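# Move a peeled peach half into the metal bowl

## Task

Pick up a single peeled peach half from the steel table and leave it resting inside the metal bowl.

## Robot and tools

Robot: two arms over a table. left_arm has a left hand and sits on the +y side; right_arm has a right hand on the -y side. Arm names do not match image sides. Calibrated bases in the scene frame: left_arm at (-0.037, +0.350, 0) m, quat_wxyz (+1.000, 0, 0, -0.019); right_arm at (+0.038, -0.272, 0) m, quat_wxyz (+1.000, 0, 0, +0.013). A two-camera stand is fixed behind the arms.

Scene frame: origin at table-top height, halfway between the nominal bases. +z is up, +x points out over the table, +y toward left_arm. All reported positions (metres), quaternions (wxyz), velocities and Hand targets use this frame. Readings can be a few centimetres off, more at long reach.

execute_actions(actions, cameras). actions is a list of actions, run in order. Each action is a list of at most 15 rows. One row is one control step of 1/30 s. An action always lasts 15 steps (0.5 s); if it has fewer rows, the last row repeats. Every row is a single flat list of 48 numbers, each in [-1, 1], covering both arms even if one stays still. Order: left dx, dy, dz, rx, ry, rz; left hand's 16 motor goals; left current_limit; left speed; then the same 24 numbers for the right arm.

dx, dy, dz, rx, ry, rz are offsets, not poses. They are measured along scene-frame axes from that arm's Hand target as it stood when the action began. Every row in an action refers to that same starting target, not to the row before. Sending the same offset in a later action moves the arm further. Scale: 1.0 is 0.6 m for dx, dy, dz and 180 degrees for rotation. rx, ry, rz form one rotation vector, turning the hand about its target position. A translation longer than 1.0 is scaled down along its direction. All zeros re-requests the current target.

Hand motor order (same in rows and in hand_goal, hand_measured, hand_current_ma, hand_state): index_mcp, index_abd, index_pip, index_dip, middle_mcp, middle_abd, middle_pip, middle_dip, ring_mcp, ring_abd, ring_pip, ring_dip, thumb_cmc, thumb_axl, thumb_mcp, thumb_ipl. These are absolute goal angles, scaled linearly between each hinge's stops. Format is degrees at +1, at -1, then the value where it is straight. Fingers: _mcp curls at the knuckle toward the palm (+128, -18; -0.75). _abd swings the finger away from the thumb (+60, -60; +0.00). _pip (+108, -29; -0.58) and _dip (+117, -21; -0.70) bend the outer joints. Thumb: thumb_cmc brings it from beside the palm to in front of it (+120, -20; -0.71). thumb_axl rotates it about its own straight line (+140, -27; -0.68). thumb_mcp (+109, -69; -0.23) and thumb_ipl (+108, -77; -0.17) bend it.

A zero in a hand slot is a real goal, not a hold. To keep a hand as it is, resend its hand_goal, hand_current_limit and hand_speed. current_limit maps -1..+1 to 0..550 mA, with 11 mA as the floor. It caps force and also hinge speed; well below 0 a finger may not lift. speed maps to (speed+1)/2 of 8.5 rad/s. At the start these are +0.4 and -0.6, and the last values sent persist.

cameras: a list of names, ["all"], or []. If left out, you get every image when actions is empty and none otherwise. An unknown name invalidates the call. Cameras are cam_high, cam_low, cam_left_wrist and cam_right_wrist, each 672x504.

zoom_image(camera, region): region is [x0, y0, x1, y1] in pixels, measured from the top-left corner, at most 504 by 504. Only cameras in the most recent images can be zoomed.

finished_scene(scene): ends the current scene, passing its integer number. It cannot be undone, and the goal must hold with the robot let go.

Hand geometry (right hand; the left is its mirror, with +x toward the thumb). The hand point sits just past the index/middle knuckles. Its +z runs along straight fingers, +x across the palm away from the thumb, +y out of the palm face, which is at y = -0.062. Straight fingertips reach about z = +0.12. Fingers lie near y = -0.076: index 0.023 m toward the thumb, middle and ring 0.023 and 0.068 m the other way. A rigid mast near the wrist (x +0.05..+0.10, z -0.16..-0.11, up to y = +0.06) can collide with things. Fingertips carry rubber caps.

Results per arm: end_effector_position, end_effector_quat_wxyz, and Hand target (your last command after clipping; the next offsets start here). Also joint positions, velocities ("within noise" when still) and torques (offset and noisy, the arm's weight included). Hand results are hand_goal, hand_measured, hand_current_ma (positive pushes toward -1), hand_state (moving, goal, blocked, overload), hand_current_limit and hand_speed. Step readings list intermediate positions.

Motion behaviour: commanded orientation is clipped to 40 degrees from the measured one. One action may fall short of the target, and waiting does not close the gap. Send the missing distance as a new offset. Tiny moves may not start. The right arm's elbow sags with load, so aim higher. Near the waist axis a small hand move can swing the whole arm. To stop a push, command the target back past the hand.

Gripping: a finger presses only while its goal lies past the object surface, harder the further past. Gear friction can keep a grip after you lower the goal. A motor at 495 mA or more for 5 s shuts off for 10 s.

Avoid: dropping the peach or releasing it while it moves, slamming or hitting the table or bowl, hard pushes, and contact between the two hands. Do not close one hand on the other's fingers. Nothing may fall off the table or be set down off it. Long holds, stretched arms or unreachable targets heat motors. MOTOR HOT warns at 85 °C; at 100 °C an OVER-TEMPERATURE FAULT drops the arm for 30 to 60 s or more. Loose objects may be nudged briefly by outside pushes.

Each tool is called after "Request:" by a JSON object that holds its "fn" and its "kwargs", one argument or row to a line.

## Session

Request:
{"fn": "execute_actions", "kwargs": {
  "actions": []
}}

Scene clock: 0.00 s.
left_arm: end_effector_position=(+0.3155, -0.0281, +0.3099) hand_goal=(-0.754, +0.000, -0.576, -0.696, -0.754, +0.000, -0.576, -0.696, -0.754, +0.000, -0.576, -0.696, -0.714, -0.678, -0.226, -0.168) hand_measured=(-0.754, +0.000, -0.576, -0.696, -0.754, +0.000, -0.576, -0.696, -0.754, +0.000, -0.576, -0.696, -0.714, -0.678, -0.226, -0.168) hand_current_ma=(+0, +0, +0, +0, +0, +0, +0, +0, +0, +0, +0, +0, +0, +0, +0, +0) hand_state=(goal, goal, goal, goal, goal, goal, goal, goal, goal, goal, goal, goal, goal, goal, goal, goal) hand_current_limit=0.40 hand_speed=-0.60 end_effector_quat_wxyz=(+0.448, +0.873, -0.163, -0.101) | right_arm: end_effector_position=(+0.4795, -0.3304, +0.3731) hand_goal=(-0.754, +0.000, -0.576, -0.696, -0.754, +0.000, -0.576, -0.696, -0.754, +0.000, -0.576, -0.696, -0.714, -0.678, -0.226, -0.168) hand_measured=(-0.754, +0.000, -0.576, -0.696, -0.754, +0.000, -0.576, -0.696, -0.754, +0.000, -0.576, -0.696, -0.714, -0.678, -0.226, -0.168) hand_current_ma=(+0, +0, +0, +0, +0, +0, +0, +0, +0, +0, +0, +0, +0, +0, +0, +0) hand_state=(goal, goal, goal, goal, goal, goal, goal, goal, goal, goal, goal, goal, goal, goal, goal, goal) hand_current_limit=0.40 hand_speed=-0.60 end_effector_quat_wxyz=(+0.395, +0.816, +0.129, +0.401)
Joint positions: left_arm=[-0.406 1.529 1.275 -1.262 0.953 1.467] | right_arm=[0.276 1.106 0.912 -0.382 0.836 1.085]
Joint velocities: within noise
Joint torques (N m): no reading
Heat: left arm: hottest shoulder 32 °C; right arm: hottest shoulder 30 °C.
Hand target: left_arm +0.3198, -0.0302, +0.3215; +0.451, +0.872, -0.169, -0.089 | right_arm +0.4832, -0.3292, +0.3844; +0.394, +0.813, +0.123, +0.412

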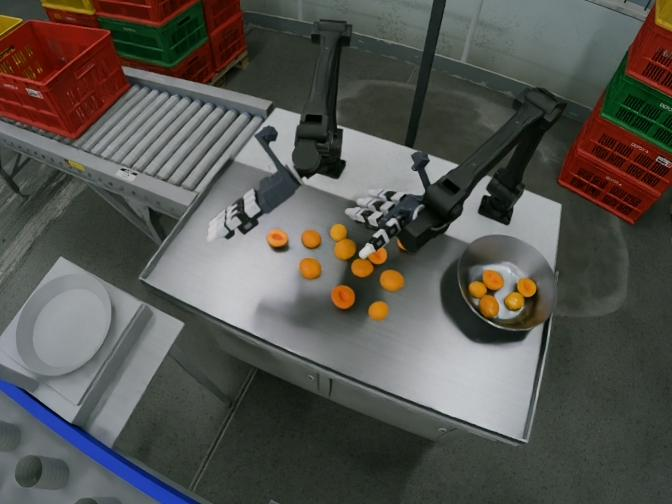

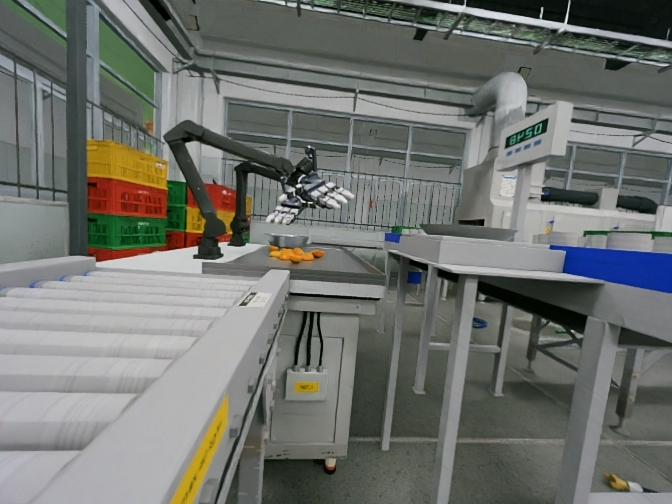

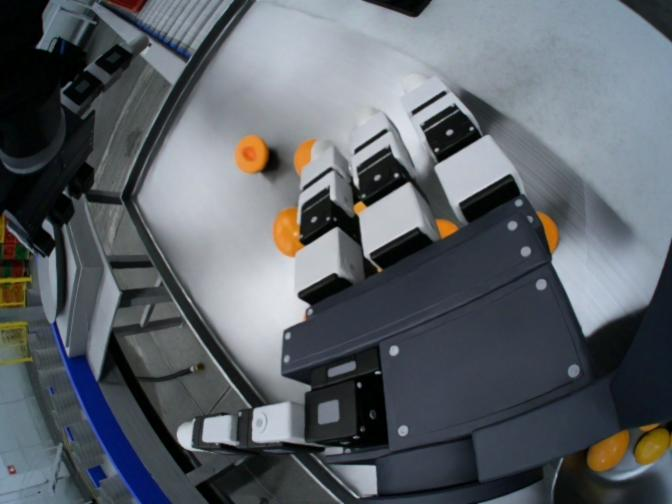

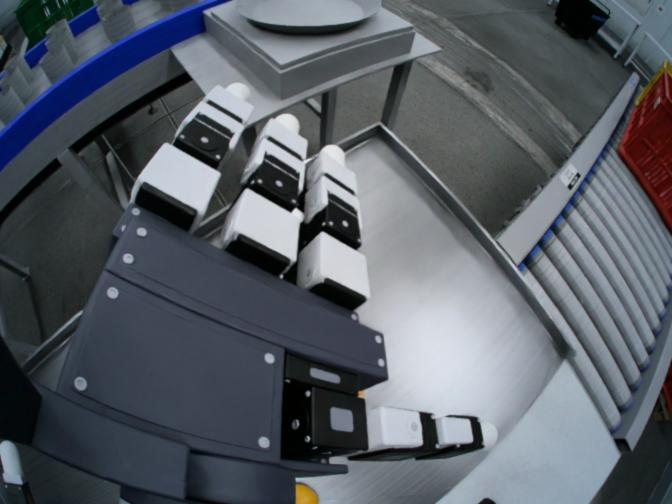

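Request:
{"fn": "zoom_image", "kwargs": {
  "camera": "cam_high",
  "region": [250, 210, 420, 330]
}}

Request:
{"fn": "zoom_image", "kwargs": {
  "camera": "cam_high",
  "region": [440, 220, 570, 340]
}}

Scaled by 2.965.

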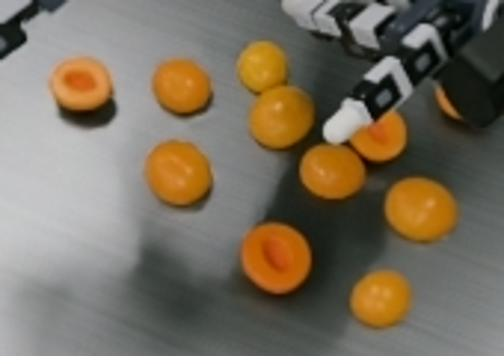

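Scaled by 3.877.

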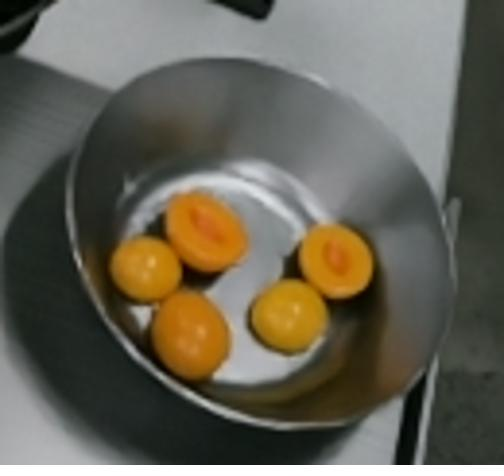

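Request:
{"fn": "execute_actions", "kwargs": {
  "actions": [
    [[0.085,0.019,0,0.141,-0.0875,-0.0138,-0.849,0,0.737,-0.696,-0.849,0,0.737,-0.696,-0.89,0,0.883,-0.116,0.657,-0.678,-0.169,-0.114,0.4,-0.6,0,0,0,0,0,0,-0.754,0,-0.576,-0.696,-0.754,0,-0.576,-0.696,-0.754,0,-0.576,-0.696,-0.714,-0.678,-0.226,-0.168,0.4,-0.6]],
    [[0.085,0.019,-0.083,0.141,-0.0875,-0.0138,-0.849,0,0.737,-0.696,-0.849,0,0.737,-0.696,-0.89,0,0.883,-0.116,0.657,-0.678,-0.169,-0.114,0.4,-0.6,0,0,0,0,0,0,-0.754,0,-0.576,-0.696,-0.754,0,-0.576,-0.696,-0.754,0,-0.576,-0.696,-0.714,-0.678,-0.226,-0.168,0.4,-0.6]],
    [[0.085,0.019,-0.117,0.141,-0.0875,-0.0138,-0.849,0,0.737,-0.696,-0.849,0,0.737,-0.696,-0.89,0,0.883,-0.116,0.657,-0.678,-0.169,-0.114,0.4,-0.6,0,0,0,0,0,0,-0.754,0,-0.576,-0.696,-0.754,0,-0.576,-0.696,-0.754,0,-0.576,-0.696,-0.714,-0.678,-0.226,-0.168,0.4,-0.6]],
    [[0.085,0.019,-0.1,0.141,-0.0875,-0.0138,-0.849,0,0.737,-0.696,-0.849,0,0.737,-0.696,-0.89,0,0.883,-0.116,0.657,-0.678,-0.169,-0.114,0.4,-0.6,0,0,0,0,0,0,-0.754,0,-0.576,-0.696,-0.754,0,-0.576,-0.696,-0.754,0,-0.576,-0.696,-0.714,-0.678,-0.226,-0.168,0.4,-0.6]]
  ],
  "cameras": ["cam_high","cam_left_wrist"]
}}

Scene clock: 7.90 s.
left_arm: end_effector_position=(+0.5127, +0.0228, +0.1230) hand_goal=(-0.850, +0.000, +0.736, -0.696, -0.850, +0.000, +0.736, -0.696, -0.890, +0.000, +0.882, -0.116, +0.656, -0.678, -0.170, -0.114) hand_measured=(-0.844, +0.000, +0.732, -0.696, -0.842, +0.000, +0.732, -0.696, -0.884, +0.000, +0.876, -0.120, +0.656, -0.678, -0.168, -0.114) hand_current_ma=(+5, +0, -2, +0, +5, +0, -2, +0, +4, +0, -3, -1, +0, +0, +1, +0) hand_state=(goal, goal, goal, goal, goal, goal, goal, goal, goal, goal, goal, goal, goal, goal, goal, goal) hand_current_limit=0.40 hand_speed=-0.60 end_effector_quat_wxyz=(-0.503, +0.790, -0.305, +0.174) | right_arm: end_effector_position=(+0.4795, -0.3304, +0.3731) hand_goal=(-0.754, +0.000, -0.576, -0.696, -0.754, +0.000, -0.576, -0.696, -0.754, +0.000, -0.576, -0.696, -0.714, -0.678, -0.226, -0.168) hand_measured=(-0.758, +0.000, -0.576, -0.696, -0.758, +0.000, -0.576, -0.696, -0.758, +0.000, -0.576, -0.696, -0.718, -0.678, -0.226, -0.168) hand_current_ma=(-3, +0, +0, +0, -3, +0, +0, +0, -3, +0, +0, +0, -2, +0, +0, +0) hand_state=(goal, goal, goal, goal, goal, goal, goal, goal, goal, goal, goal, goal, goal, goal, goal, goal) hand_current_limit=0.40 hand_speed=-0.60 end_effector_quat_wxyz=(+0.395, +0.816, +0.129, +0.401)
Joint positions: left_arm=[-0.685 2.011 1.761 -1.367 -1.121 1.554] | right_arm=[0.276 1.106 0.912 -0.382 0.836 1.085]
Joint torques (N m): left_arm=[-0.97 -18.37 11.12 0.09 -1.34 0.09] | right_arm=[-1.2 -5.48 12.6 1.31 0.64 -0.11]
Heat: left arm: hottest shoulder 32 °C; right arm: hottest elbow 31 °C.
Hand target: left_arm +0.5238, +0.0155, +0.1415; -0.496, +0.795, -0.288, +0.196 | right_arm +0.4832, -0.3292, +0.3844; +0.394, +0.813, +0.123, +0.412
Off the commanded pose: left_arm 0.023 m, 3 deg | right_arm 0.012 m, 1 deg.
Step readings (end_effector_position of left_arm | right_arm):
0: (+0.3155, -0.0281, +0.3099) | (+0.4795, -0.3304, +0.3731)
1: (+0.3157, -0.0279, +0.3087) | (+0.4795, -0.3304, +0.3731)
2: (+0.3181, -0.0262, +0.2999) | (+0.4795, -0.3304, +0.3731)
4: (+0.3282, -0.0183, +0.2821) | (+0.4795, -0.3304, +0.3731)
8: (+0.3556, -0.0073, +0.2944) | (+0.4795, -0.3304, +0.3731)
15: (+0.3680, -0.0082, +0.3248) | (+0.4795, -0.3304, +0.3731)
16: (+0.3685, -0.0078, +0.3223) | (+0.4795, -0.3304, +0.3731)
17: (+0.3734, -0.0030, +0.3114) | (+0.4795, -0.3304, +0.3731)
19: (+0.3887, +0.0072, +0.2889) | (+0.4795, -0.3304, +0.3731)
23: (+0.4166, +0.0123, +0.2631) | (+0.4795, -0.3304, +0.3731)
30: (+0.4138, -0.0001, +0.2494) | (+0.4795, -0.3304, +0.3731)
31: (+0.4135, -0.0002, +0.2493) | (+0.4795, -0.3304, +0.3731)
32: (+0.4195, +0.0075, +0.2453) | (+0.4795, -0.3304, +0.3731)
34: (+0.4381, +0.0235, +0.2379) | (+0.4795, -0.3304, +0.3731)
38: (+0.4635, +0.0279, +0.2195) | (+0.4795, -0.3304, +0.3731)
45: (+0.4603, +0.0104, +0.1824) | (+0.4795, -0.3304, +0.3731)
46: (+0.4609, +0.0106, +0.1811) | (+0.4795, -0.3304, +0.3731)
47: (+0.4689, +0.0188, +0.1810) | (+0.4795, -0.3304, +0.3731)
49: (+0.4903, +0.0345, +0.1834) | (+0.4795, -0.3304, +0.3731)
53: (+0.5132, +0.0381, +0.1687) | (+0.4795, -0.3304, +0.3731)
60: (+0.5122, +0.0226, +0.1242) | (+0.4795, -0.3304, +0.3731)
Images, in order (width x height): cam_high 672x504, cam_left_wrist 672x504.

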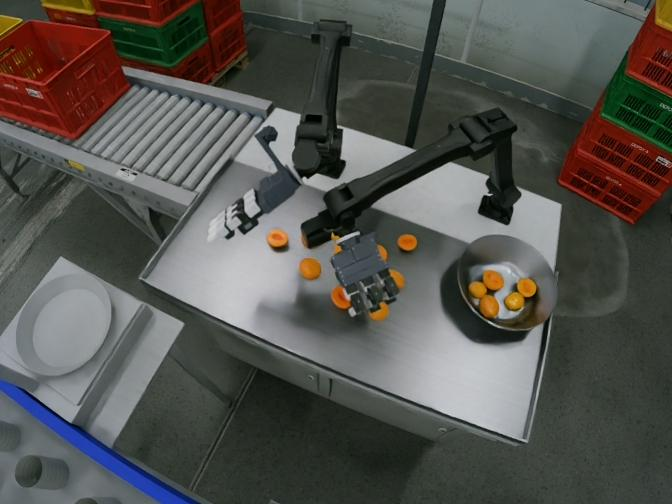

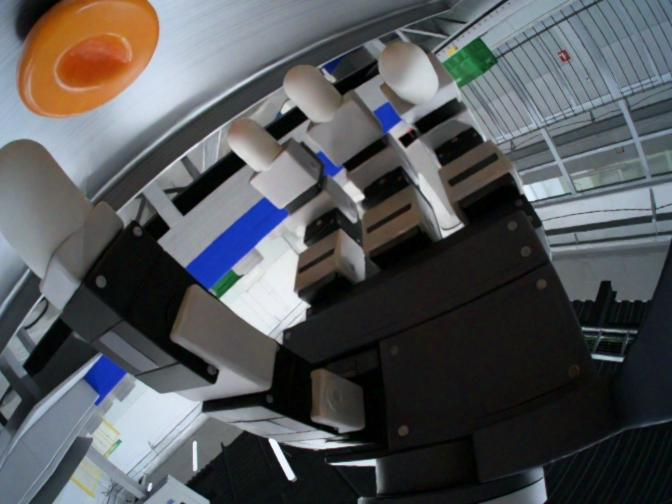

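Request:
{"fn": "execute_actions", "kwargs": {
  "actions": [
    [[0,-0.0125,-0.12,0,0,0,-0.849,0,0.737,-0.696,-0.849,0,0.737,-0.696,-0.89,0,0.883,-0.116,0.657,-0.678,-0.169,-0.114,0.4,-0.6,0,0,0,0,0,0,-0.754,0,-0.576,-0.696,-0.754,0,-0.576,-0.696,-0.754,0,-0.576,-0.696,-0.714,-0.678,-0.226,-0.168,0.4,-0.6]]
  ],
  "cameras": ["cam_high","cam_left_wrist"]
}}

Scene clock: 9.47 s.
left_arm: end_effector_position=(+0.5201, +0.0168, +0.0642) hand_goal=(-0.850, +0.000, +0.736, -0.696, -0.850, +0.000, +0.736, -0.696, -0.890, +0.000, +0.882, -0.116, +0.656, -0.678, -0.170, -0.114) hand_measured=(-0.844, +0.000, +0.732, -0.696, -0.842, +0.000, +0.732, -0.696, -0.884, +0.000, +0.876, -0.120, +0.656, -0.678, -0.168, -0.114) hand_current_ma=(+5, +0, -1, +0, +5, +0, -2, +0, +4, +0, -3, -1, +0, +0, +1, +0) hand_state=(goal, goal, goal, goal, goal, goal, goal, goal, goal, goal, goal, goal, goal, goal, goal, goal) hand_current_limit=0.40 hand_speed=-0.60 end_effector_quat_wxyz=(-0.501, +0.793, -0.296, +0.181) | right_arm: end_effector_position=(+0.4795, -0.3304, +0.3731) hand_goal=(-0.754, +0.000, -0.576, -0.696, -0.754, +0.000, -0.576, -0.696, -0.754, +0.000, -0.576, -0.696, -0.714, -0.678, -0.226, -0.168) hand_measured=(-0.758, +0.000, -0.576, -0.696, -0.758, +0.000, -0.576, -0.696, -0.758, +0.000, -0.576, -0.696, -0.718, -0.678, -0.226, -0.168) hand_current_ma=(-3, +0, +0, +0, -3, +0, +0, +0, -3, +0, +0, +0, -2, +0, +0, +0) hand_state=(goal, goal, goal, goal, goal, goal, goal, goal, goal, goal, goal, goal, goal, goal, goal, goal) hand_current_limit=0.40 hand_speed=-0.60 end_effector_quat_wxyz=(+0.395, +0.816, +0.129, +0.401)
Joint positions: left_arm=[-0.685 2.079 1.709 -1.241 -1.123 1.536] | right_arm=[0.276 1.106 0.912 -0.382 0.836 1.085]
Joint torques (N m): left_arm=[-1.49 -19.84 9.29 0.47 -1.4 -0.02] | right_arm=[-1.08 -5.54 12.64 1.33 0.64 -0.13]
Heat: left arm: hottest elbow 33 °C; right arm: hottest elbow 31 °C.
Hand target: left_arm +0.5238, +0.0079, +0.0696; -0.496, +0.795, -0.288, +0.196 | right_arm +0.4832, -0.3292, +0.3844; +0.394, +0.813, +0.123, +0.412
Off the commanded pose: left_arm 0.011 m, 2 deg | right_arm 0.012 m, 1 deg.
Step readings (end_effector_position of left_arm | right_arm):
0: (+0.5127, +0.0228, +0.1230) | (+0.4795, -0.3304, +0.3731)
1: (+0.5128, +0.0227, +0.1230) | (+0.4795, -0.3304, +0.3731)
2: (+0.5141, +0.0217, +0.1229) | (+0.4795, -0.3304, +0.3731)
4: (+0.5189, +0.0177, +0.1202) | (+0.4795, -0.3304, +0.3731)
8: (+0.5216, +0.0155, +0.1013) | (+0.4795, -0.3304, +0.3731)
15: (+0.5195, +0.0174, +0.0658) | (+0.4795, -0.3304, +0.3731)
Images, in order (width x height): cam_high 672x504, cam_left_wrist 672x504.

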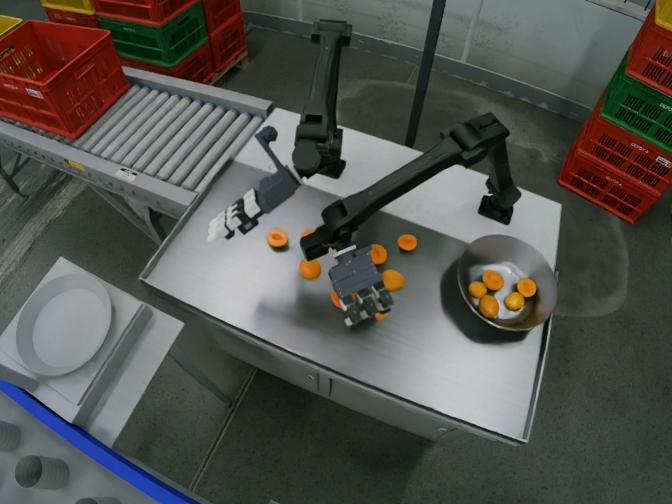

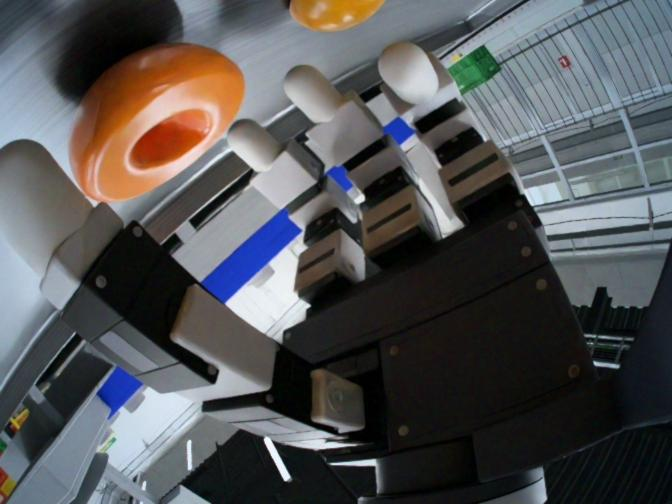

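Request:
{"fn": "execute_actions", "kwargs": {
  "actions": [
    [[-0.0117,-0.01,-0.038,0,0,0,-0.849,0,0.737,-0.696,-0.849,0,0.737,-0.696,-0.89,0,0.883,-0.116,0.657,-0.678,-0.169,-0.114,0.4,-0.7,0,0,0,0,0,0,-0.754,0,-0.576,-0.696,-0.754,0,-0.576,-0.696,-0.754,0,-0.576,-0.696,-0.714,-0.678,-0.226,-0.168,0.4,-0.6]],
    [[0,0,0,0,0,0,-0.66,0,0.737,-0.696,-0.66,0,0.737,-0.696,-0.89,0,0.883,-0.116,0.657,-0.678,-0.07,0.01,0.1,-0.75,0,0,0,0,0,0,-0.754,0,-0.576,-0.696,-0.754,0,-0.576,-0.696,-0.754,0,-0.576,-0.696,-0.714,-0.678,-0.226,-0.168,0.4,-0.6]]
  ],
  "cameras": ["cam_left_wrist"]
}}

Scene clock: 11.60 s.
left_arm: end_effector_position=(+0.5164, +0.0092, +0.0534) hand_goal=(-0.660, +0.000, +0.736, -0.696, -0.660, +0.000, +0.736, -0.696, -0.890, +0.000, +0.882, -0.116, +0.656, -0.678, -0.070, +0.010) hand_measured=(-0.656, +0.000, +0.732, -0.696, -0.656, +0.000, +0.732, -0.696, -0.884, +0.000, +0.876, -0.120, +0.656, -0.678, -0.072, +0.008) hand_current_ma=(+2, +0, -1, +0, +2, +0, -2, +0, +4, +0, -3, -1, +0, +0, -1, -1) hand_state=(goal, goal, goal, goal, goal, goal, goal, goal, goal, goal, goal, goal, goal, goal, goal, goal) hand_current_limit=0.10 hand_speed=-0.75 end_effector_quat_wxyz=(-0.498, +0.795, -0.291, +0.189) | right_arm: end_effector_position=(+0.4795, -0.3304, +0.3731) hand_goal=(-0.754, +0.000, -0.576, -0.696, -0.754, +0.000, -0.576, -0.696, -0.754, +0.000, -0.576, -0.696, -0.714, -0.678, -0.226, -0.168) hand_measured=(-0.758, +0.000, -0.576, -0.696, -0.758, +0.000, -0.576, -0.696, -0.758, +0.000, -0.576, -0.696, -0.718, -0.678, -0.226, -0.168) hand_current_ma=(-3, +0, +0, +0, -3, +0, +0, +0, -3, +0, +0, +0, -2, +0, +0, +0) hand_state=(goal, goal, goal, goal, goal, goal, goal, goal, goal, goal, goal, goal, goal, goal, goal, goal) hand_current_limit=0.40 hand_speed=-0.60 end_effector_quat_wxyz=(+0.395, +0.816, +0.129, +0.401)
Joint positions: left_arm=[-0.699 2.09 1.696 -1.224 -1.123 1.506] | right_arm=[0.276 1.106 0.912 -0.382 0.836 1.085]
Joint torques (N m): left_arm=[-0.62 -17.14 8.31 0.46 -1.31 -0.04] | right_arm=[-1.14 -5.48 12.62 1.32 0.63 -0.12]
Heat: left arm: hottest elbow 33 °C; right arm: hottest elbow 31 °C.
Hand target: left_arm +0.5168, +0.0020, +0.0468; -0.496, +0.795, -0.288, +0.196 | right_arm +0.4832, -0.3292, +0.3844; +0.394, +0.813, +0.123, +0.412
Off the commanded pose: left_arm 0.010 m, 1 deg | right_arm 0.012 m, 1 deg.
Step readings (end_effector_position of left_arm | right_arm):
0: (+0.5201, +0.0168, +0.0642) | (+0.4795, -0.3304, +0.3731)
1: (+0.5201, +0.0168, +0.0642) | (+0.4795, -0.3304, +0.3731)
2: (+0.5204, +0.0163, +0.0642) | (+0.4795, -0.3304, +0.3731)
4: (+0.5209, +0.0150, +0.0637) | (+0.4795, -0.3304, +0.3731)
8: (+0.5190, +0.0125, +0.0603) | (+0.4795, -0.3304, +0.3731)
15: (+0.5164, +0.0095, +0.0538) | (+0.4795, -0.3304, +0.3731)
16: (+0.5162, +0.0093, +0.0534) | (+0.4795, -0.3304, +0.3731)
17: (+0.5163, +0.0093, +0.0534) | (+0.4795, -0.3304, +0.3731)
19: (+0.5163, +0.0093, +0.0534) | (+0.4795, -0.3304, +0.3731)
23: (+0.5164, +0.0092, +0.0534) | (+0.4795, -0.3304, +0.3731)
30: (+0.5164, +0.0092, +0.0534) | (+0.4795, -0.3304, +0.3731)
Images, in order (width x height): cam_left_wrist 672x504.

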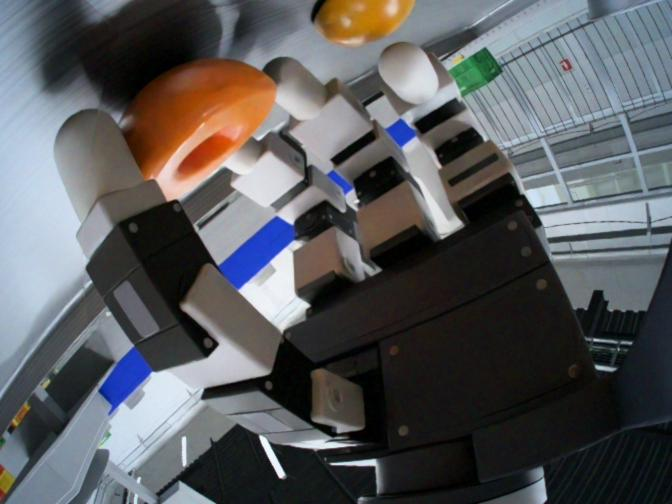

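Request:
{"fn": "execute_actions", "kwargs": {
  "actions": [
    [[-0.005,0,-0.02,0,0,0,-0.76,0,0.737,-0.696,-0.76,0,0.737,-0.696,-0.89,0,0.883,-0.116,0.657,-0.678,-0.1,-0.02,0.1,-0.6,0,0,0,0,0,0,-0.754,0,-0.576,-0.696,-0.754,0,-0.576,-0.696,-0.754,0,-0.576,-0.696,-0.714,-0.678,-0.226,-0.168,0.4,-0.6]]
  ],
  "cameras": ["cam_left_wrist"]
}}

Scene clock: 12.67 s.
left_arm: end_effector_position=(+0.5154, +0.0091, +0.0460) hand_goal=(-0.760, +0.000, +0.736, -0.696, -0.760, +0.000, +0.736, -0.696, -0.890, +0.000, +0.882, -0.116, +0.656, -0.678, -0.100, -0.020) hand_measured=(-0.744, +0.000, +0.732, -0.696, -0.744, +0.000, +0.732, -0.696, -0.884, +0.000, +0.876, -0.120, +0.660, -0.678, -0.098, -0.018) hand_current_ma=(+16, +0, -1, +0, +18, +0, -2, +0, +4, +0, -3, -1, +3, +0, +1, +1) hand_state=(goal, goal, goal, goal, goal, goal, goal, goal, goal, goal, goal, goal, goal, goal, goal, goal) hand_current_limit=0.10 hand_speed=-0.60 end_effector_quat_wxyz=(-0.497, +0.796, -0.288, +0.192) | right_arm: end_effector_position=(+0.4795, -0.3304, +0.3731) hand_goal=(-0.754, +0.000, -0.576, -0.696, -0.754, +0.000, -0.576, -0.696, -0.754, +0.000, -0.576, -0.696, -0.714, -0.678, -0.226, -0.168) hand_measured=(-0.758, +0.000, -0.576, -0.696, -0.758, +0.000, -0.576, -0.696, -0.758, +0.000, -0.576, -0.696, -0.718, -0.678, -0.226, -0.168) hand_current_ma=(-3, +0, +0, +0, -3, +0, +0, +0, -3, +0, +0, +0, -2, +0, +0, +0) hand_state=(goal, goal, goal, goal, goal, goal, goal, goal, goal, goal, goal, goal, goal, goal, goal, goal) hand_current_limit=0.40 hand_speed=-0.60 end_effector_quat_wxyz=(+0.395, +0.816, +0.129, +0.401)
Joint positions: left_arm=[-0.7 2.094 1.68 -1.204 -1.123 1.497] | right_arm=[0.276 1.106 0.912 -0.382 0.836 1.085]
Joint torques (N m): left_arm=[-0.32 -17.61 8.01 0.69 -1.26 -0.04] | right_arm=[-1.14 -5.54 12.6 1.33 0.63 -0.13]
Heat: left arm: hottest elbow 33 °C; right arm: hottest elbow 31 °C.
Hand target: left_arm +0.5137, +0.0019, +0.0348; -0.496, +0.795, -0.288, +0.196 | right_arm +0.4832, -0.3292, +0.3844; +0.394, +0.813, +0.123, +0.412
Off the commanded pose: left_arm 0.013 m, 0 deg | right_arm 0.012 m, 1 deg.
Step readings (end_effector_position of left_arm | right_arm):
0: (+0.5164, +0.0092, +0.0534) | (+0.4795, -0.3304, +0.3731)
1: (+0.5164, +0.0092, +0.0534) | (+0.4795, -0.3304, +0.3731)
2: (+0.5164, +0.0089, +0.0530) | (+0.4795, -0.3304, +0.3731)
4: (+0.5162, +0.0084, +0.0514) | (+0.4795, -0.3304, +0.3731)
8: (+0.5150, +0.0096, +0.0469) | (+0.4795, -0.3304, +0.3731)
15: (+0.5154, +0.0091, +0.0460) | (+0.4795, -0.3304, +0.3731)
Images, in order (width x height): cam_left_wrist 672x504.

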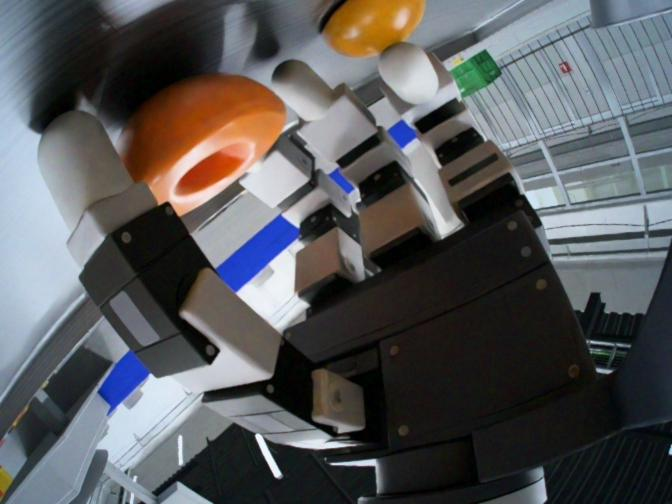

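Request:
{"fn": "execute_actions", "kwargs": {
  "actions": [
    [[0,0,0.008,0,0,0,-0.60,0,0.737,-0.696,-0.60,0,0.737,-0.696,-0.89,0,0.883,-0.116,0.657,-0.678,0.0,0.06,0.1,-0.8,0,0,0,0,0,0,-0.754,0,-0.576,-0.696,-0.754,0,-0.576,-0.696,-0.754,0,-0.576,-0.696,-0.714,-0.678,-0.226,-0.168,0.4,-0.6]],
    [[0,0,0,0,0,0,-0.50,0,0.737,-0.696,-0.50,0,0.737,-0.696,-0.89,0,0.883,-0.116,0.657,-0.678,0.08,0.13,0.1,-0.8,0,0,0,0,0,0,-0.754,0,-0.576,-0.696,-0.754,0,-0.576,-0.696,-0.754,0,-0.576,-0.696,-0.714,-0.678,-0.226,-0.168,0.4,-0.6]]
  ],
  "cameras": ["cam_left_wrist"]
}}

Scene clock: 17.03 s.
left_arm: end_effector_position=(+0.5131, +0.0053, +0.0460) hand_goal=(-0.500, +0.000, +0.736, -0.696, -0.500, +0.000, +0.736, -0.696, -0.890, +0.000, +0.882, -0.116, +0.656, -0.678, +0.080, +0.130) hand_measured=(-0.598, -0.002, +0.706, -0.708, -0.566, +0.000, +0.712, -0.706, -0.884, +0.000, +0.876, -0.120, +0.658, -0.678, -0.034, +0.080) hand_current_ma=(-271, +0, -38, -9, -145, +0, -30, -6, +4, +0, -3, -1, +1, +0, -303, -143) hand_state=(blocked, goal, blocked, goal, blocked, goal, blocked, goal, goal, goal, goal, goal, goal, goal, blocked, blocked) hand_current_limit=0.10 hand_speed=-0.80 end_effector_quat_wxyz=(-0.496, +0.795, -0.291, +0.194) | right_arm: end_effector_position=(+0.4795, -0.3304, +0.3731) hand_goal=(-0.754, +0.000, -0.576, -0.696, -0.754, +0.000, -0.576, -0.696, -0.754, +0.000, -0.576, -0.696, -0.714, -0.678, -0.226, -0.168) hand_measured=(-0.758, +0.000, -0.576, -0.696, -0.758, +0.000, -0.576, -0.696, -0.758, +0.000, -0.576, -0.696, -0.718, -0.678, -0.226, -0.168) hand_current_ma=(-3, +0, +0, +0, -3, +0, +0, +0, -3, +0, +0, +0, -2, +0, +0, +0) hand_state=(goal, goal, goal, goal, goal, goal, goal, goal, goal, goal, goal, goal, goal, goal, goal, goal) hand_current_limit=0.40 hand_speed=-0.60 end_effector_quat_wxyz=(+0.395, +0.816, +0.129, +0.401)
Joint positions: left_arm=[-0.707 2.094 1.68 -1.204 -1.123 1.497] | right_arm=[0.276 1.106 0.912 -0.382 0.836 1.085]
Joint torques (N m): left_arm=[-1.08 -17.03 8.64 0.4 -1.33 -0.02] | right_arm=[-1.14 -5.54 12.62 1.33 0.63 -0.13]
Heat: left arm: hottest elbow 33 °C; right arm: hottest elbow 32 °C.
Hand target: left_arm +0.5137, +0.0019, +0.0396; -0.496, +0.795, -0.288, +0.196 | right_arm +0.4832, -0.3292, +0.3844; +0.394, +0.813, +0.123, +0.412
Off the commanded pose: left_arm 0.007 m, 0 deg | right_arm 0.012 m, 1 deg.
Step readings (end_effector_position of left_arm | right_arm):
0: (+0.5154, +0.0091, +0.0460) | (+0.4795, -0.3304, +0.3731)
1: (+0.5154, +0.0091, +0.0460) | (+0.4795, -0.3304, +0.3731)
2: (+0.5154, +0.0091, +0.0460) | (+0.4795, -0.3304, +0.3731)
4: (+0.5151, +0.0087, +0.0460) | (+0.4795, -0.3304, +0.3731)
8: (+0.5132, +0.0055, +0.0460) | (+0.4795, -0.3304, +0.3731)
15: (+0.5131, +0.0053, +0.0460) | (+0.4795, -0.3304, +0.3731)
16: (+0.5131, +0.0053, +0.0460) | (+0.4795, -0.3304, +0.3731)
17: (+0.5131, +0.0053, +0.0460) | (+0.4795, -0.3304, +0.3731)
19: (+0.5131, +0.0053, +0.0460) | (+0.4795, -0.3304, +0.3731)
23: (+0.5131, +0.0053, +0.0460) | (+0.4795, -0.3304, +0.3731)
30: (+0.5131, +0.0053, +0.0460) | (+0.4795, -0.3304, +0.3731)
Images, in order (width x height): cam_left_wrist 672x504.

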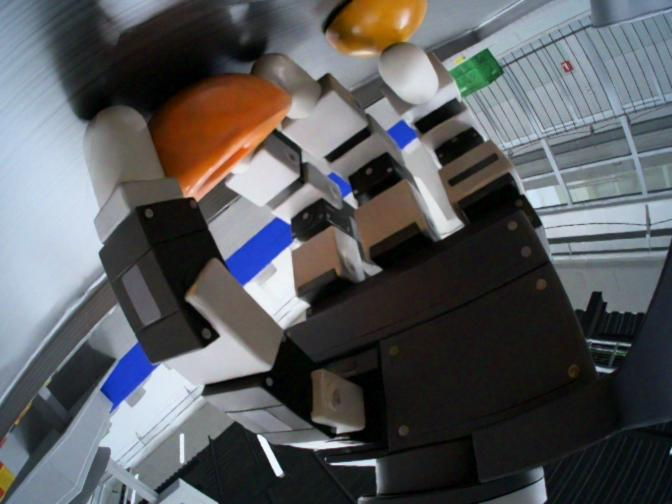

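Request:
{"fn": "execute_actions", "kwargs": {
  "actions": [
    [[0,0,0,0,0,0,-0.44,0,0.737,-0.68,-0.44,0,0.737,-0.68,-0.89,0,0.883,-0.116,0.657,-0.678,0.10,0.16,0.2,-0.8,0,0,0,0,0,0,-0.754,0,-0.576,-0.696,-0.754,0,-0.576,-0.696,-0.754,0,-0.576,-0.696,-0.714,-0.678,-0.226,-0.168,0.4,-0.6]],
    [[0,0,0.07,0,0,0,-0.44,0,0.737,-0.68,-0.44,0,0.737,-0.68,-0.89,0,0.883,-0.116,0.657,-0.678,0.10,0.16,0.2,-0.8,0,0,0,0,0,0,-0.754,0,-0.576,-0.696,-0.754,0,-0.576,-0.696,-0.754,0,-0.576,-0.696,-0.714,-0.678,-0.226,-0.168,0.4,-0.6]]
  ],
  "cameras": ["cam_left_wrist"]
}}

Scene clock: 18.63 s.
left_arm: end_effector_position=(+0.5010, +0.0165, +0.0477) hand_goal=(-0.440, +0.000, +0.736, -0.680, -0.440, +0.000, +0.736, -0.680, -0.890, +0.000, +0.882, -0.116, +0.656, -0.678, +0.100, +0.160) hand_measured=(-0.594, -0.006, +0.700, -0.706, -0.544, +0.004, +0.696, -0.706, -0.884, +0.000, +0.876, -0.120, +0.650, -0.678, -0.036, +0.092) hand_current_ma=(-330, -2, -55, -34, -294, +1, -63, -31, +4, +0, -3, -1, -3, +0, -330, -225) hand_state=(blocked, goal, blocked, blocked, blocked, goal, blocked, blocked, goal, goal, goal, goal, goal, goal, blocked, blocked) hand_current_limit=0.20 hand_speed=-0.80 end_effector_quat_wxyz=(-0.507, +0.788, -0.307, +0.167) | right_arm: end_effector_position=(+0.4795, -0.3304, +0.3731) hand_goal=(-0.754, +0.000, -0.576, -0.696, -0.754, +0.000, -0.576, -0.696, -0.754, +0.000, -0.576, -0.696, -0.714, -0.678, -0.226, -0.168) hand_measured=(-0.758, +0.000, -0.576, -0.696, -0.758, +0.000, -0.576, -0.696, -0.758, +0.000, -0.576, -0.696, -0.718, -0.678, -0.226, -0.168) hand_current_ma=(-3, +0, +0, +0, -3, +0, +0, +0, -3, +0, +0, +0, -2, +0, +0, +0) hand_state=(goal, goal, goal, goal, goal, goal, goal, goal, goal, goal, goal, goal, goal, goal, goal, goal) hand_current_limit=0.40 hand_speed=-0.60 end_effector_quat_wxyz=(+0.395, +0.816, +0.129, +0.401)
Joint positions: left_arm=[-0.707 2.09 1.681 -1.28 -1.123 1.494] | right_arm=[0.276 1.106 0.912 -0.382 0.836 1.085]
Joint torques (N m): left_arm=[-1.44 -20.54 11.85 -0.28 -1.25 0.06] | right_arm=[-1.14 -5.54 12.6 1.32 0.63 -0.12]
Heat: left arm: hottest elbow 33 °C; right arm: hottest elbow 32 °C.
Hand target: left_arm +0.5138, +0.0019, +0.0815; -0.496, +0.795, -0.288, +0.196 | right_arm +0.4832, -0.3292, +0.3844; +0.394, +0.813, +0.123, +0.412
Off the commanded pose: left_arm 0.039 m, 4 deg | right_arm 0.012 m, 1 deg.
Step readings (end_effector_position of left_arm | right_arm):
0: (+0.5131, +0.0053, +0.0460) | (+0.4795, -0.3304, +0.3731)
1: (+0.5131, +0.0053, +0.0460) | (+0.4795, -0.3304, +0.3731)
2: (+0.5131, +0.0053, +0.0460) | (+0.4795, -0.3304, +0.3731)
4: (+0.5131, +0.0053, +0.0460) | (+0.4795, -0.3304, +0.3731)
8: (+0.5131, +0.0053, +0.0460) | (+0.4795, -0.3304, +0.3731)
15: (+0.5131, +0.0053, +0.0460) | (+0.4795, -0.3304, +0.3731)
16: (+0.5130, +0.0054, +0.0460) | (+0.4795, -0.3304, +0.3731)
17: (+0.5124, +0.0060, +0.0459) | (+0.4795, -0.3304, +0.3731)
19: (+0.5101, +0.0081, +0.0459) | (+0.4795, -0.3304, +0.3731)
23: (+0.5048, +0.0130, +0.0471) | (+0.4795, -0.3304, +0.3731)
30: (+0.5015, +0.0161, +0.0477) | (+0.4795, -0.3304, +0.3731)
Images, in order (width x height): cam_left_wrist 672x504.

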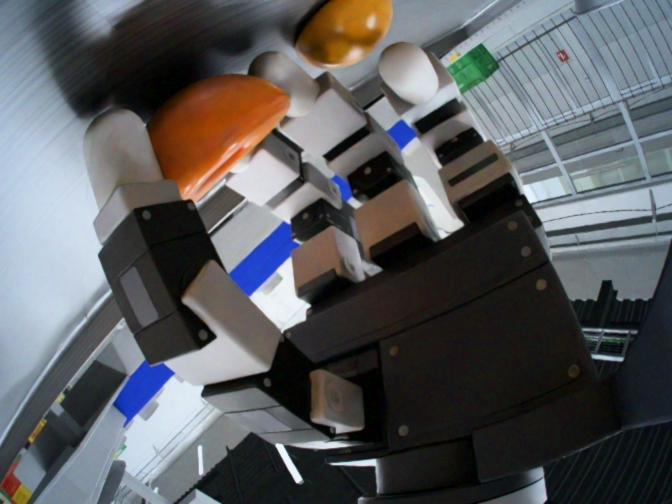

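Request:
{"fn": "execute_actions", "kwargs": {
  "actions": [
    [[0,0,0.08,0,0,0,-0.44,0,0.737,-0.68,-0.44,0,0.737,-0.68,-0.89,0,0.883,-0.116,0.657,-0.678,0.10,0.16,0.2,-0.8,0,0,0,0,0,0,-0.754,0,-0.576,-0.696,-0.754,0,-0.576,-0.696,-0.754,0,-0.576,-0.696,-0.714,-0.678,-0.226,-0.168,0.4,-0.6]]
  ],
  "cameras": ["cam_left_wrist"]
}}

Scene clock: 19.70 s.
left_arm: end_effector_position=(+0.5040, +0.0137, +0.1091) hand_goal=(-0.440, +0.000, +0.736, -0.680, -0.440, +0.000, +0.736, -0.680, -0.890, +0.000, +0.882, -0.116, +0.656, -0.678, +0.100, +0.160) hand_measured=(-0.594, -0.006, +0.698, -0.706, -0.542, +0.004, +0.696, -0.706, -0.884, +0.000, +0.876, -0.120, +0.650, -0.678, -0.036, +0.092) hand_current_ma=(-330, -2, -58, -34, -291, +1, -64, -31, +4, +0, -3, -1, -4, +0, -330, -225) hand_state=(blocked, goal, blocked, blocked, blocked, goal, blocked, blocked, goal, goal, goal, goal, goal, goal, blocked, blocked) hand_current_limit=0.20 hand_speed=-0.80 end_effector_quat_wxyz=(-0.504, +0.790, -0.301, +0.176) | right_arm: end_effector_position=(+0.4795, -0.3304, +0.3731) hand_goal=(-0.754, +0.000, -0.576, -0.696, -0.754, +0.000, -0.576, -0.696, -0.754, +0.000, -0.576, -0.696, -0.714, -0.678, -0.226, -0.168) hand_measured=(-0.758, +0.000, -0.576, -0.696, -0.758, +0.000, -0.576, -0.696, -0.758, +0.000, -0.576, -0.696, -0.718, -0.678, -0.226, -0.168) hand_current_ma=(-3, +0, +0, +0, -3, +0, +0, +0, -3, +0, +0, +0, -2, +0, +0, +0) hand_state=(goal, goal, goal, goal, goal, goal, goal, goal, goal, goal, goal, goal, goal, goal, goal, goal) hand_current_limit=0.40 hand_speed=-0.60 end_effector_quat_wxyz=(+0.395, +0.816, +0.129, +0.401)
Joint positions: left_arm=[-0.707 2.03 1.751 -1.386 -1.123 1.494] | right_arm=[0.276 1.106 0.912 -0.382 0.836 1.085]
Joint torques (N m): left_arm=[-1.79 -19.31 12.27 -0.51 -1.23 0.09] | right_arm=[-1.14 -5.54 12.57 1.29 0.64 -0.13]
Heat: left arm: hottest shoulder 33 °C; right arm: hottest elbow 32 °C.
Hand target: left_arm +0.5137, +0.0019, +0.1296; -0.496, +0.795, -0.288, +0.196 | right_arm +0.4832, -0.3292, +0.3844; +0.394, +0.813, +0.123, +0.412
Off the commanded pose: left_arm 0.026 m, 3 deg | right_arm 0.012 m, 1 deg.
Step readings (end_effector_position of left_arm | right_arm):
0: (+0.5010, +0.0165, +0.0477) | (+0.4795, -0.3304, +0.3731)
1: (+0.5008, +0.0167, +0.0479) | (+0.4795, -0.3304, +0.3731)
2: (+0.5002, +0.0173, +0.0489) | (+0.4795, -0.3304, +0.3731)
4: (+0.4980, +0.0193, +0.0538) | (+0.4795, -0.3304, +0.3731)
8: (+0.4979, +0.0193, +0.0746) | (+0.4795, -0.3304, +0.3731)
15: (+0.5045, +0.0133, +0.1076) | (+0.4795, -0.3304, +0.3731)
Images, in order (width x height): cam_left_wrist 672x504.

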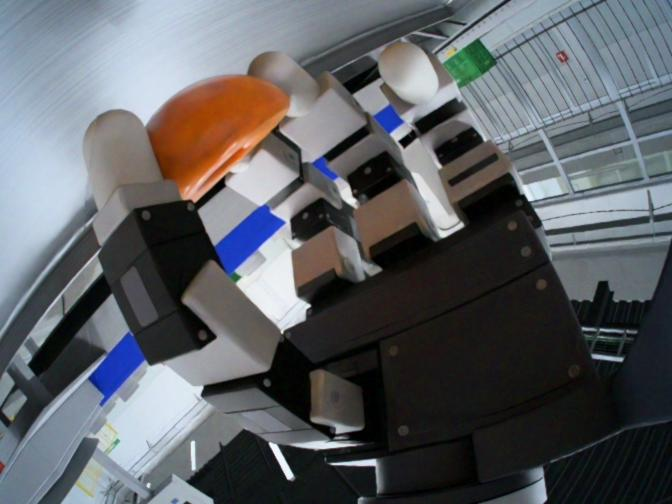

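Request:
{"fn": "execute_actions", "kwargs": {
  "actions": [
    [[0,0,0.12,-0.038,0.0147,0.071,-0.44,0,0.737,-0.68,-0.44,0,0.737,-0.68,-0.89,0,0.883,-0.116,0.657,-0.678,0.10,0.16,0.2,-0.8,0,0,0,0,0,0,-0.754,0,-0.576,-0.696,-0.754,0,-0.576,-0.696,-0.754,0,-0.576,-0.696,-0.714,-0.678,-0.226,-0.168,0.4,-0.6]],
    [[-0.08,0.16,0.06,-0.038,0.0147,0.071,-0.44,0,0.737,-0.68,-0.44,0,0.737,-0.68,-0.89,0,0.883,-0.116,0.657,-0.678,0.10,0.16,0.2,-0.8,0,0,0,0,0,0,-0.754,0,-0.576,-0.696,-0.754,0,-0.576,-0.696,-0.754,0,-0.576,-0.696,-0.714,-0.678,-0.226,-0.168,0.4,-0.6]],
    [[-0.06,0.15,0,-0.038,0.0147,0.071,-0.44,0,0.737,-0.68,-0.44,0,0.737,-0.68,-0.89,0,0.883,-0.116,0.657,-0.678,0.10,0.16,0.2,-0.8,0,0,0,0,0,0,-0.754,0,-0.576,-0.696,-0.754,0,-0.576,-0.696,-0.754,0,-0.576,-0.696,-0.714,-0.678,-0.226,-0.168,0.4,-0.6]]
  ],
  "cameras": ["cam_high"]
}}

Scene clock: 22.40 s.
left_arm: end_effector_position=(+0.4309, +0.1926, +0.2276) hand_goal=(-0.440, +0.000, +0.736, -0.680, -0.440, +0.000, +0.736, -0.680, -0.890, +0.000, +0.882, -0.116, +0.656, -0.678, +0.100, +0.160) hand_measured=(-0.592, -0.006, +0.694, -0.706, -0.540, +0.004, +0.692, -0.706, -0.884, +0.000, +0.876, -0.120, +0.646, -0.678, -0.036, +0.094) hand_current_ma=(-330, -2, -66, -34, -281, +2, -71, -31, +3, +0, -3, -1, -7, +0, -330, -216) hand_state=(blocked, goal, blocked, blocked, blocked, goal, blocked, blocked, goal, goal, goal, goal, goal, goal, blocked, blocked) hand_current_limit=0.20 hand_speed=-0.80 end_effector_quat_wxyz=(-0.334, +0.940, -0.039, +0.064) | right_arm: end_effector_position=(+0.4795, -0.3304, +0.3731) hand_goal=(-0.754, +0.000, -0.576, -0.696, -0.754, +0.000, -0.576, -0.696, -0.754, +0.000, -0.576, -0.696, -0.714, -0.678, -0.226, -0.168) hand_measured=(-0.758, +0.000, -0.576, -0.696, -0.758, +0.000, -0.576, -0.696, -0.758, +0.000, -0.576, -0.696, -0.718, -0.678, -0.226, -0.168) hand_current_ma=(-3, +0, +0, +0, -3, +0, +0, +0, -3, +0, +0, +0, -2, +0, +0, +0) hand_state=(goal, goal, goal, goal, goal, goal, goal, goal, goal, goal, goal, goal, goal, goal, goal, goal) hand_current_limit=0.40 hand_speed=-0.60 end_effector_quat_wxyz=(+0.395, +0.816, +0.129, +0.401)
Joint positions: left_arm=[-0.397 1.59 1.532 -1.679 -0.677 1.159] | right_arm=[0.276 1.106 0.912 -0.382 0.836 1.085]
Joint torques (N m): left_arm=[-1.38 -14.51 8.92 0.16 -0.64 -0.09] | right_arm=[-1.08 -5.48 12.62 1.32 0.64 -0.13]
Heat: left arm: hottest elbow 34 °C; right arm: hottest elbow 33 °C.
Hand target: left_arm +0.4299, +0.1881, +0.2376; -0.365, +0.931, -0.006, +0.016 | right_arm +0.4832, -0.3292, +0.3844; +0.394, +0.813, +0.123, +0.412
Off the commanded pose: left_arm 0.011 m, 8 deg | right_arm 0.012 m, 1 deg.
joint sent to its limit (left arm) — joint 4 (wrist pitch), lower limit. The joint targets are off in orientation, not in position.
Step readings (end_effector_position of left_arm | right_arm):
0: (+0.5040, +0.0137, +0.1091) | (+0.4795, -0.3304, +0.3731)
1: (+0.5034, +0.0137, +0.1090) | (+0.4795, -0.3304, +0.3731)
2: (+0.5001, +0.0128, +0.1095) | (+0.4795, -0.3304, +0.3731)
4: (+0.4911, +0.0113, +0.1147) | (+0.4795, -0.3304, +0.3731)
8: (+0.4897, +0.0074, +0.1460) | (+0.4795, -0.3304, +0.3731)
15: (+0.5007, +0.0058, +0.1819) | (+0.4795, -0.3304, +0.3731)
16: (+0.5010, +0.0060, +0.1823) | (+0.4795, -0.3304, +0.3731)
17: (+0.4990, +0.0068, +0.1811) | (+0.4795, -0.3304, +0.3731)
19: (+0.4843, +0.0172, +0.1758) | (+0.4795, -0.3304, +0.3731)
23: (+0.4657, +0.0612, +0.1859) | (+0.4795, -0.3304, +0.3731)
30: (+0.4709, +0.1051, +0.2364) | (+0.4795, -0.3304, +0.3731)
31: (+0.4698, +0.1054, +0.2393) | (+0.4795, -0.3304, +0.3731)
32: (+0.4661, +0.1058, +0.2389) | (+0.4795, -0.3304, +0.3731)
34: (+0.4486, +0.1123, +0.2296) | (+0.4795, -0.3304, +0.3731)
38: (+0.4275, +0.1534, +0.2151) | (+0.4795, -0.3304, +0.3731)
45: (+0.4319, +0.1940, +0.2246) | (+0.4795, -0.3304, +0.3731)
Images, in order (width x height): cam_high 672x504.

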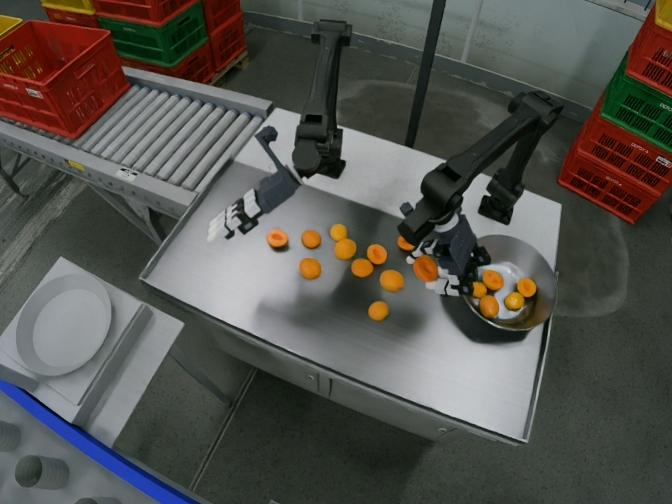

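Request:
{"fn": "execute_actions", "kwargs": {
  "actions": [
    [[-0.108,0.2,0.04,0,0,0,-0.44,0,0.737,-0.68,-0.44,0,0.737,-0.68,-0.89,0,0.883,-0.116,0.657,-0.678,0.10,0.16,0.2,-0.8,0,0,0,0,0,0,-0.754,0,-0.576,-0.696,-0.754,0,-0.576,-0.696,-0.754,0,-0.576,-0.696,-0.714,-0.678,-0.226,-0.168,0.4,-0.6]],
    [[-0.108,0.2,0.01,0,0,0,-0.44,0,0.737,-0.68,-0.44,0,0.737,-0.68,-0.89,0,0.883,-0.116,0.657,-0.678,0.10,0.16,0.2,-0.8,0,0,0,0,0,0,-0.754,0,-0.576,-0.696,-0.754,0,-0.576,-0.696,-0.754,0,-0.576,-0.696,-0.714,-0.678,-0.226,-0.168,0.4,-0.6]]
  ],
  "cameras": ["cam_high"]
}}

Request:
{"fn": "zoom_image", "kwargs": {
  "camera": "cam_high",
  "region": [400, 160, 600, 350]
}}

Scene clock: 24.67 s.
left_arm: end_effector_position=(+0.2987, +0.4251, +0.2634) hand_goal=(-0.440, +0.000, +0.736, -0.680, -0.440, +0.000, +0.736, -0.680, -0.890, +0.000, +0.882, -0.116, +0.656, -0.678, +0.100, +0.160) hand_measured=(-0.592, -0.006, +0.694, -0.706, -0.540, +0.004, +0.692, -0.706, -0.884, +0.000, +0.878, -0.120, +0.646, -0.678, -0.038, +0.094) hand_current_ma=(-330, -2, -67, -34, -279, +2, -72, -31, +3, +0, -2, -1, -7, +0, -330, -214) hand_state=(blocked, goal, blocked, blocked, blocked, goal, blocked, blocked, goal, goal, goal, goal, goal, goal, blocked, blocked) hand_current_limit=0.20 hand_speed=-0.80 end_effector_quat_wxyz=(-0.369, +0.929, -0.006, +0.009) | right_arm: end_effector_position=(+0.4795, -0.3304, +0.3731) hand_goal=(-0.754, +0.000, -0.576, -0.696, -0.754, +0.000, -0.576, -0.696, -0.754, +0.000, -0.576, -0.696, -0.714, -0.678, -0.226, -0.168) hand_measured=(-0.758, +0.000, -0.576, -0.696, -0.758, +0.000, -0.576, -0.696, -0.758, +0.000, -0.576, -0.696, -0.718, -0.678, -0.226, -0.168) hand_current_ma=(-3, +0, +0, +0, -3, +0, +0, +0, -3, +0, +0, +0, -2, +0, +0, +0) hand_state=(goal, goal, goal, goal, goal, goal, goal, goal, goal, goal, goal, goal, goal, goal, goal, goal) hand_current_limit=0.40 hand_speed=-0.60 end_effector_quat_wxyz=(+0.395, +0.816, +0.129, +0.401)
Joint positions: left_arm=[0.099 1.133 1.183 -1.537 -0.753 1.676] | right_arm=[0.276 1.106 0.912 -0.382 0.836 1.085]
Joint torques (N m): left_arm=[0.09 -6.24 9.73 0.91 -0.68 0.3] | right_arm=[-1.08 -5.48 12.62 1.31 0.63 -0.12]
Heat: left arm: hottest elbow 34 °C; right arm: hottest elbow 33 °C.
Hand target: left_arm +0.3003, +0.4279, +0.2676; -0.365, +0.931, -0.006, +0.016 | right_arm +0.4832, -0.3292, +0.3844; +0.394, +0.813, +0.123, +0.412
Off the commanded pose: left_arm 0.005 m, 1 deg | right_arm 0.012 m, 1 deg.
Step readings (end_effector_position of left_arm | right_arm):
0: (+0.4309, +0.1926, +0.2276) | (+0.4795, -0.3304, +0.3731)
1: (+0.4305, +0.1928, +0.2272) | (+0.4795, -0.3304, +0.3731)
2: (+0.4282, +0.1962, +0.2262) | (+0.4795, -0.3304, +0.3731)
4: (+0.4140, +0.2115, +0.2214) | (+0.4795, -0.3304, +0.3731)
8: (+0.3852, +0.2688, +0.2269) | (+0.4795, -0.3304, +0.3731)
15: (+0.3706, +0.3095, +0.2602) | (+0.4795, -0.3304, +0.3731)
16: (+0.3692, +0.3097, +0.2610) | (+0.4795, -0.3304, +0.3731)
17: (+0.3660, +0.3129, +0.2599) | (+0.4795, -0.3304, +0.3731)
19: (+0.3553, +0.3303, +0.2534) | (+0.4795, -0.3304, +0.3731)
23: (+0.3183, +0.3947, +0.2461) | (+0.4795, -0.3304, +0.3731)
30: (+0.3000, +0.4275, +0.2647) | (+0.4795, -0.3304, +0.3731)
Images, in order (width x height): cam_high 672x504.

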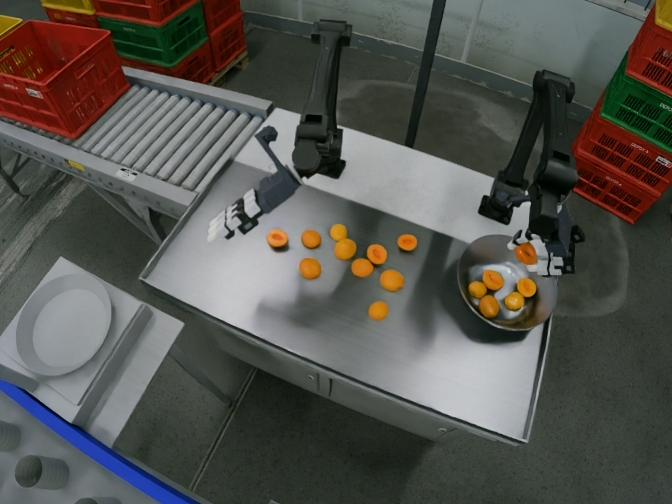

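Scaled by 2.520.

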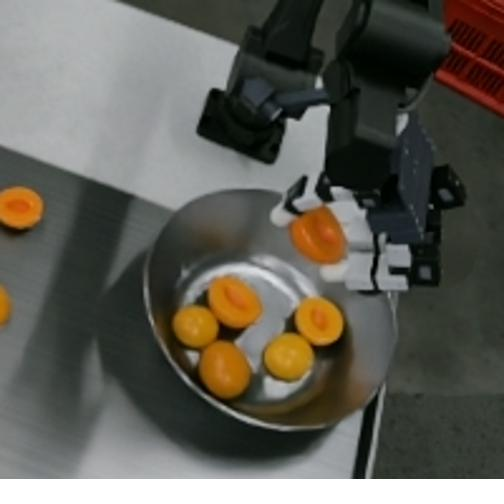

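Request:
{"fn": "execute_actions", "kwargs": {
  "actions": [
    [[-0.012,0.003,-0.12,0,0,0,-0.44,0,0.737,-0.68,-0.44,0,0.737,-0.68,-0.89,0,0.883,-0.116,0.657,-0.678,0.10,0.16,0.2,-0.8,0,0,0,0,0,0,-0.754,0,-0.576,-0.696,-0.754,0,-0.576,-0.696,-0.754,0,-0.576,-0.696,-0.714,-0.678,-0.226,-0.168,0.4,-0.6]],
    [[0,0,-0.1,0,0,0,-0.44,0,0.737,-0.68,-0.44,0,0.737,-0.68,-0.89,0,0.883,-0.116,0.657,-0.678,0.10,0.16,0.2,-0.8,0,0,0,0,0,0,-0.754,0,-0.576,-0.696,-0.754,0,-0.576,-0.696,-0.754,0,-0.576,-0.696,-0.714,-0.678,-0.226,-0.168,0.4,-0.6]]
  ],
  "cameras": ["cam_high","cam_left_wrist"]
}}

Request:
{"fn": "zoom_image", "kwargs": {
  "camera": "cam_high",
  "region": [430, 190, 590, 340]
}}

Scene clock: 27.23 s.
left_arm: end_effector_position=(+0.2868, +0.4260, +0.1300) hand_goal=(-0.440, +0.000, +0.736, -0.680, -0.440, +0.000, +0.736, -0.680, -0.890, +0.000, +0.882, -0.116, +0.656, -0.678, +0.100, +0.160) hand_measured=(-0.592, -0.006, +0.694, -0.706, -0.540, +0.004, +0.692, -0.706, -0.884, +0.000, +0.878, -0.120, +0.646, -0.678, -0.038, +0.094) hand_current_ma=(-330, -2, -67, -34, -279, +2, -72, -31, +3, +0, -2, -1, -7, +0, -330, -214) hand_state=(blocked, goal, blocked, blocked, blocked, goal, blocked, blocked, goal, goal, goal, goal, goal, goal, blocked, blocked) hand_current_limit=0.20 hand_speed=-0.80 end_effector_quat_wxyz=(-0.365, +0.931, -0.008, +0.009) | right_arm: end_effector_position=(+0.4795, -0.3304, +0.3731) hand_goal=(-0.754, +0.000, -0.576, -0.696, -0.754, +0.000, -0.576, -0.696, -0.754, +0.000, -0.576, -0.696, -0.714, -0.678, -0.226, -0.168) hand_measured=(-0.758, +0.000, -0.576, -0.696, -0.758, +0.000, -0.576, -0.696, -0.758, +0.000, -0.576, -0.696, -0.718, -0.678, -0.226, -0.168) hand_current_ma=(-3, +0, +0, +0, -3, +0, +0, +0, -3, +0, +0, +0, -2, +0, +0, +0) hand_state=(goal, goal, goal, goal, goal, goal, goal, goal, goal, goal, goal, goal, goal, goal, goal, goal) hand_current_limit=0.40 hand_speed=-0.60 end_effector_quat_wxyz=(+0.395, +0.816, +0.129, +0.401)
Joint positions: left_arm=[0.11 1.146 0.839 -1.168 -0.743 1.698] | right_arm=[0.276 1.106 0.912 -0.382 0.836 1.085]
Joint torques (N m): left_arm=[-0.21 -5.66 10.11 1.1 -0.86 0.31] | right_arm=[-1.08 -5.48 12.6 1.32 0.63 -0.12]
Heat: left arm: hottest elbow 34 °C; right arm: hottest elbow 33 °C.
Hand target: left_arm +0.2930, +0.4298, +0.1356; -0.365, +0.931, -0.006, +0.016 | right_arm +0.4832, -0.3292, +0.3844; +0.394, +0.813, +0.123, +0.412
Off the commanded pose: left_arm 0.009 m, 1 deg | right_arm 0.012 m, 1 deg.
Step readings (end_effector_position of left_arm | right_arm):
0: (+0.2987, +0.4251, +0.2634) | (+0.4795, -0.3304, +0.3731)
1: (+0.2985, +0.4252, +0.2625) | (+0.4795, -0.3304, +0.3731)
2: (+0.2997, +0.4253, +0.2595) | (+0.4795, -0.3304, +0.3731)
4: (+0.2990, +0.4255, +0.2430) | (+0.4795, -0.3304, +0.3731)
8: (+0.2846, +0.4244, +0.1989) | (+0.4795, -0.3304, +0.3731)
15: (+0.2864, +0.4262, +0.1864) | (+0.4795, -0.3304, +0.3731)
16: (+0.2871, +0.4262, +0.1862) | (+0.4795, -0.3304, +0.3731)
17: (+0.2888, +0.4263, +0.1844) | (+0.4795, -0.3304, +0.3731)
19: (+0.2927, +0.4266, +0.1743) | (+0.4795, -0.3304, +0.3731)
23: (+0.2838, +0.4260, +0.1437) | (+0.4795, -0.3304, +0.3731)
30: (+0.2855, +0.4259, +0.1298) | (+0.4795, -0.3304, +0.3731)
Images, in order (width x height): cam_high 672x504, cam_left_wrist 672x504.

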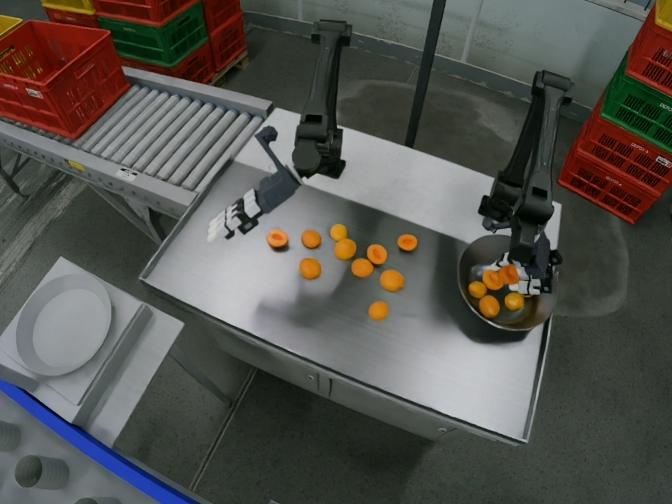

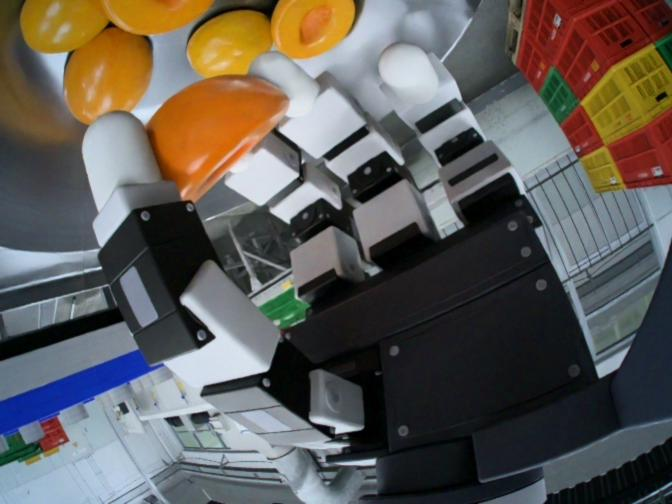

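Scaled by 3.150.

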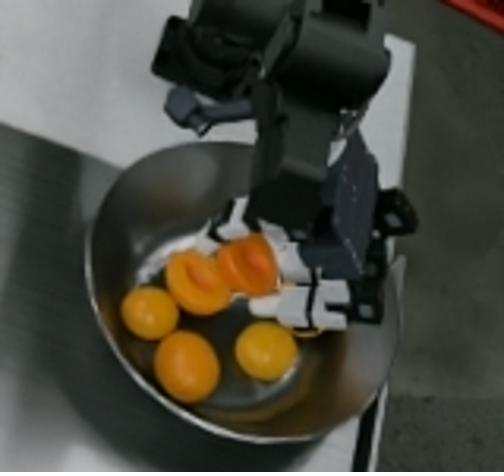

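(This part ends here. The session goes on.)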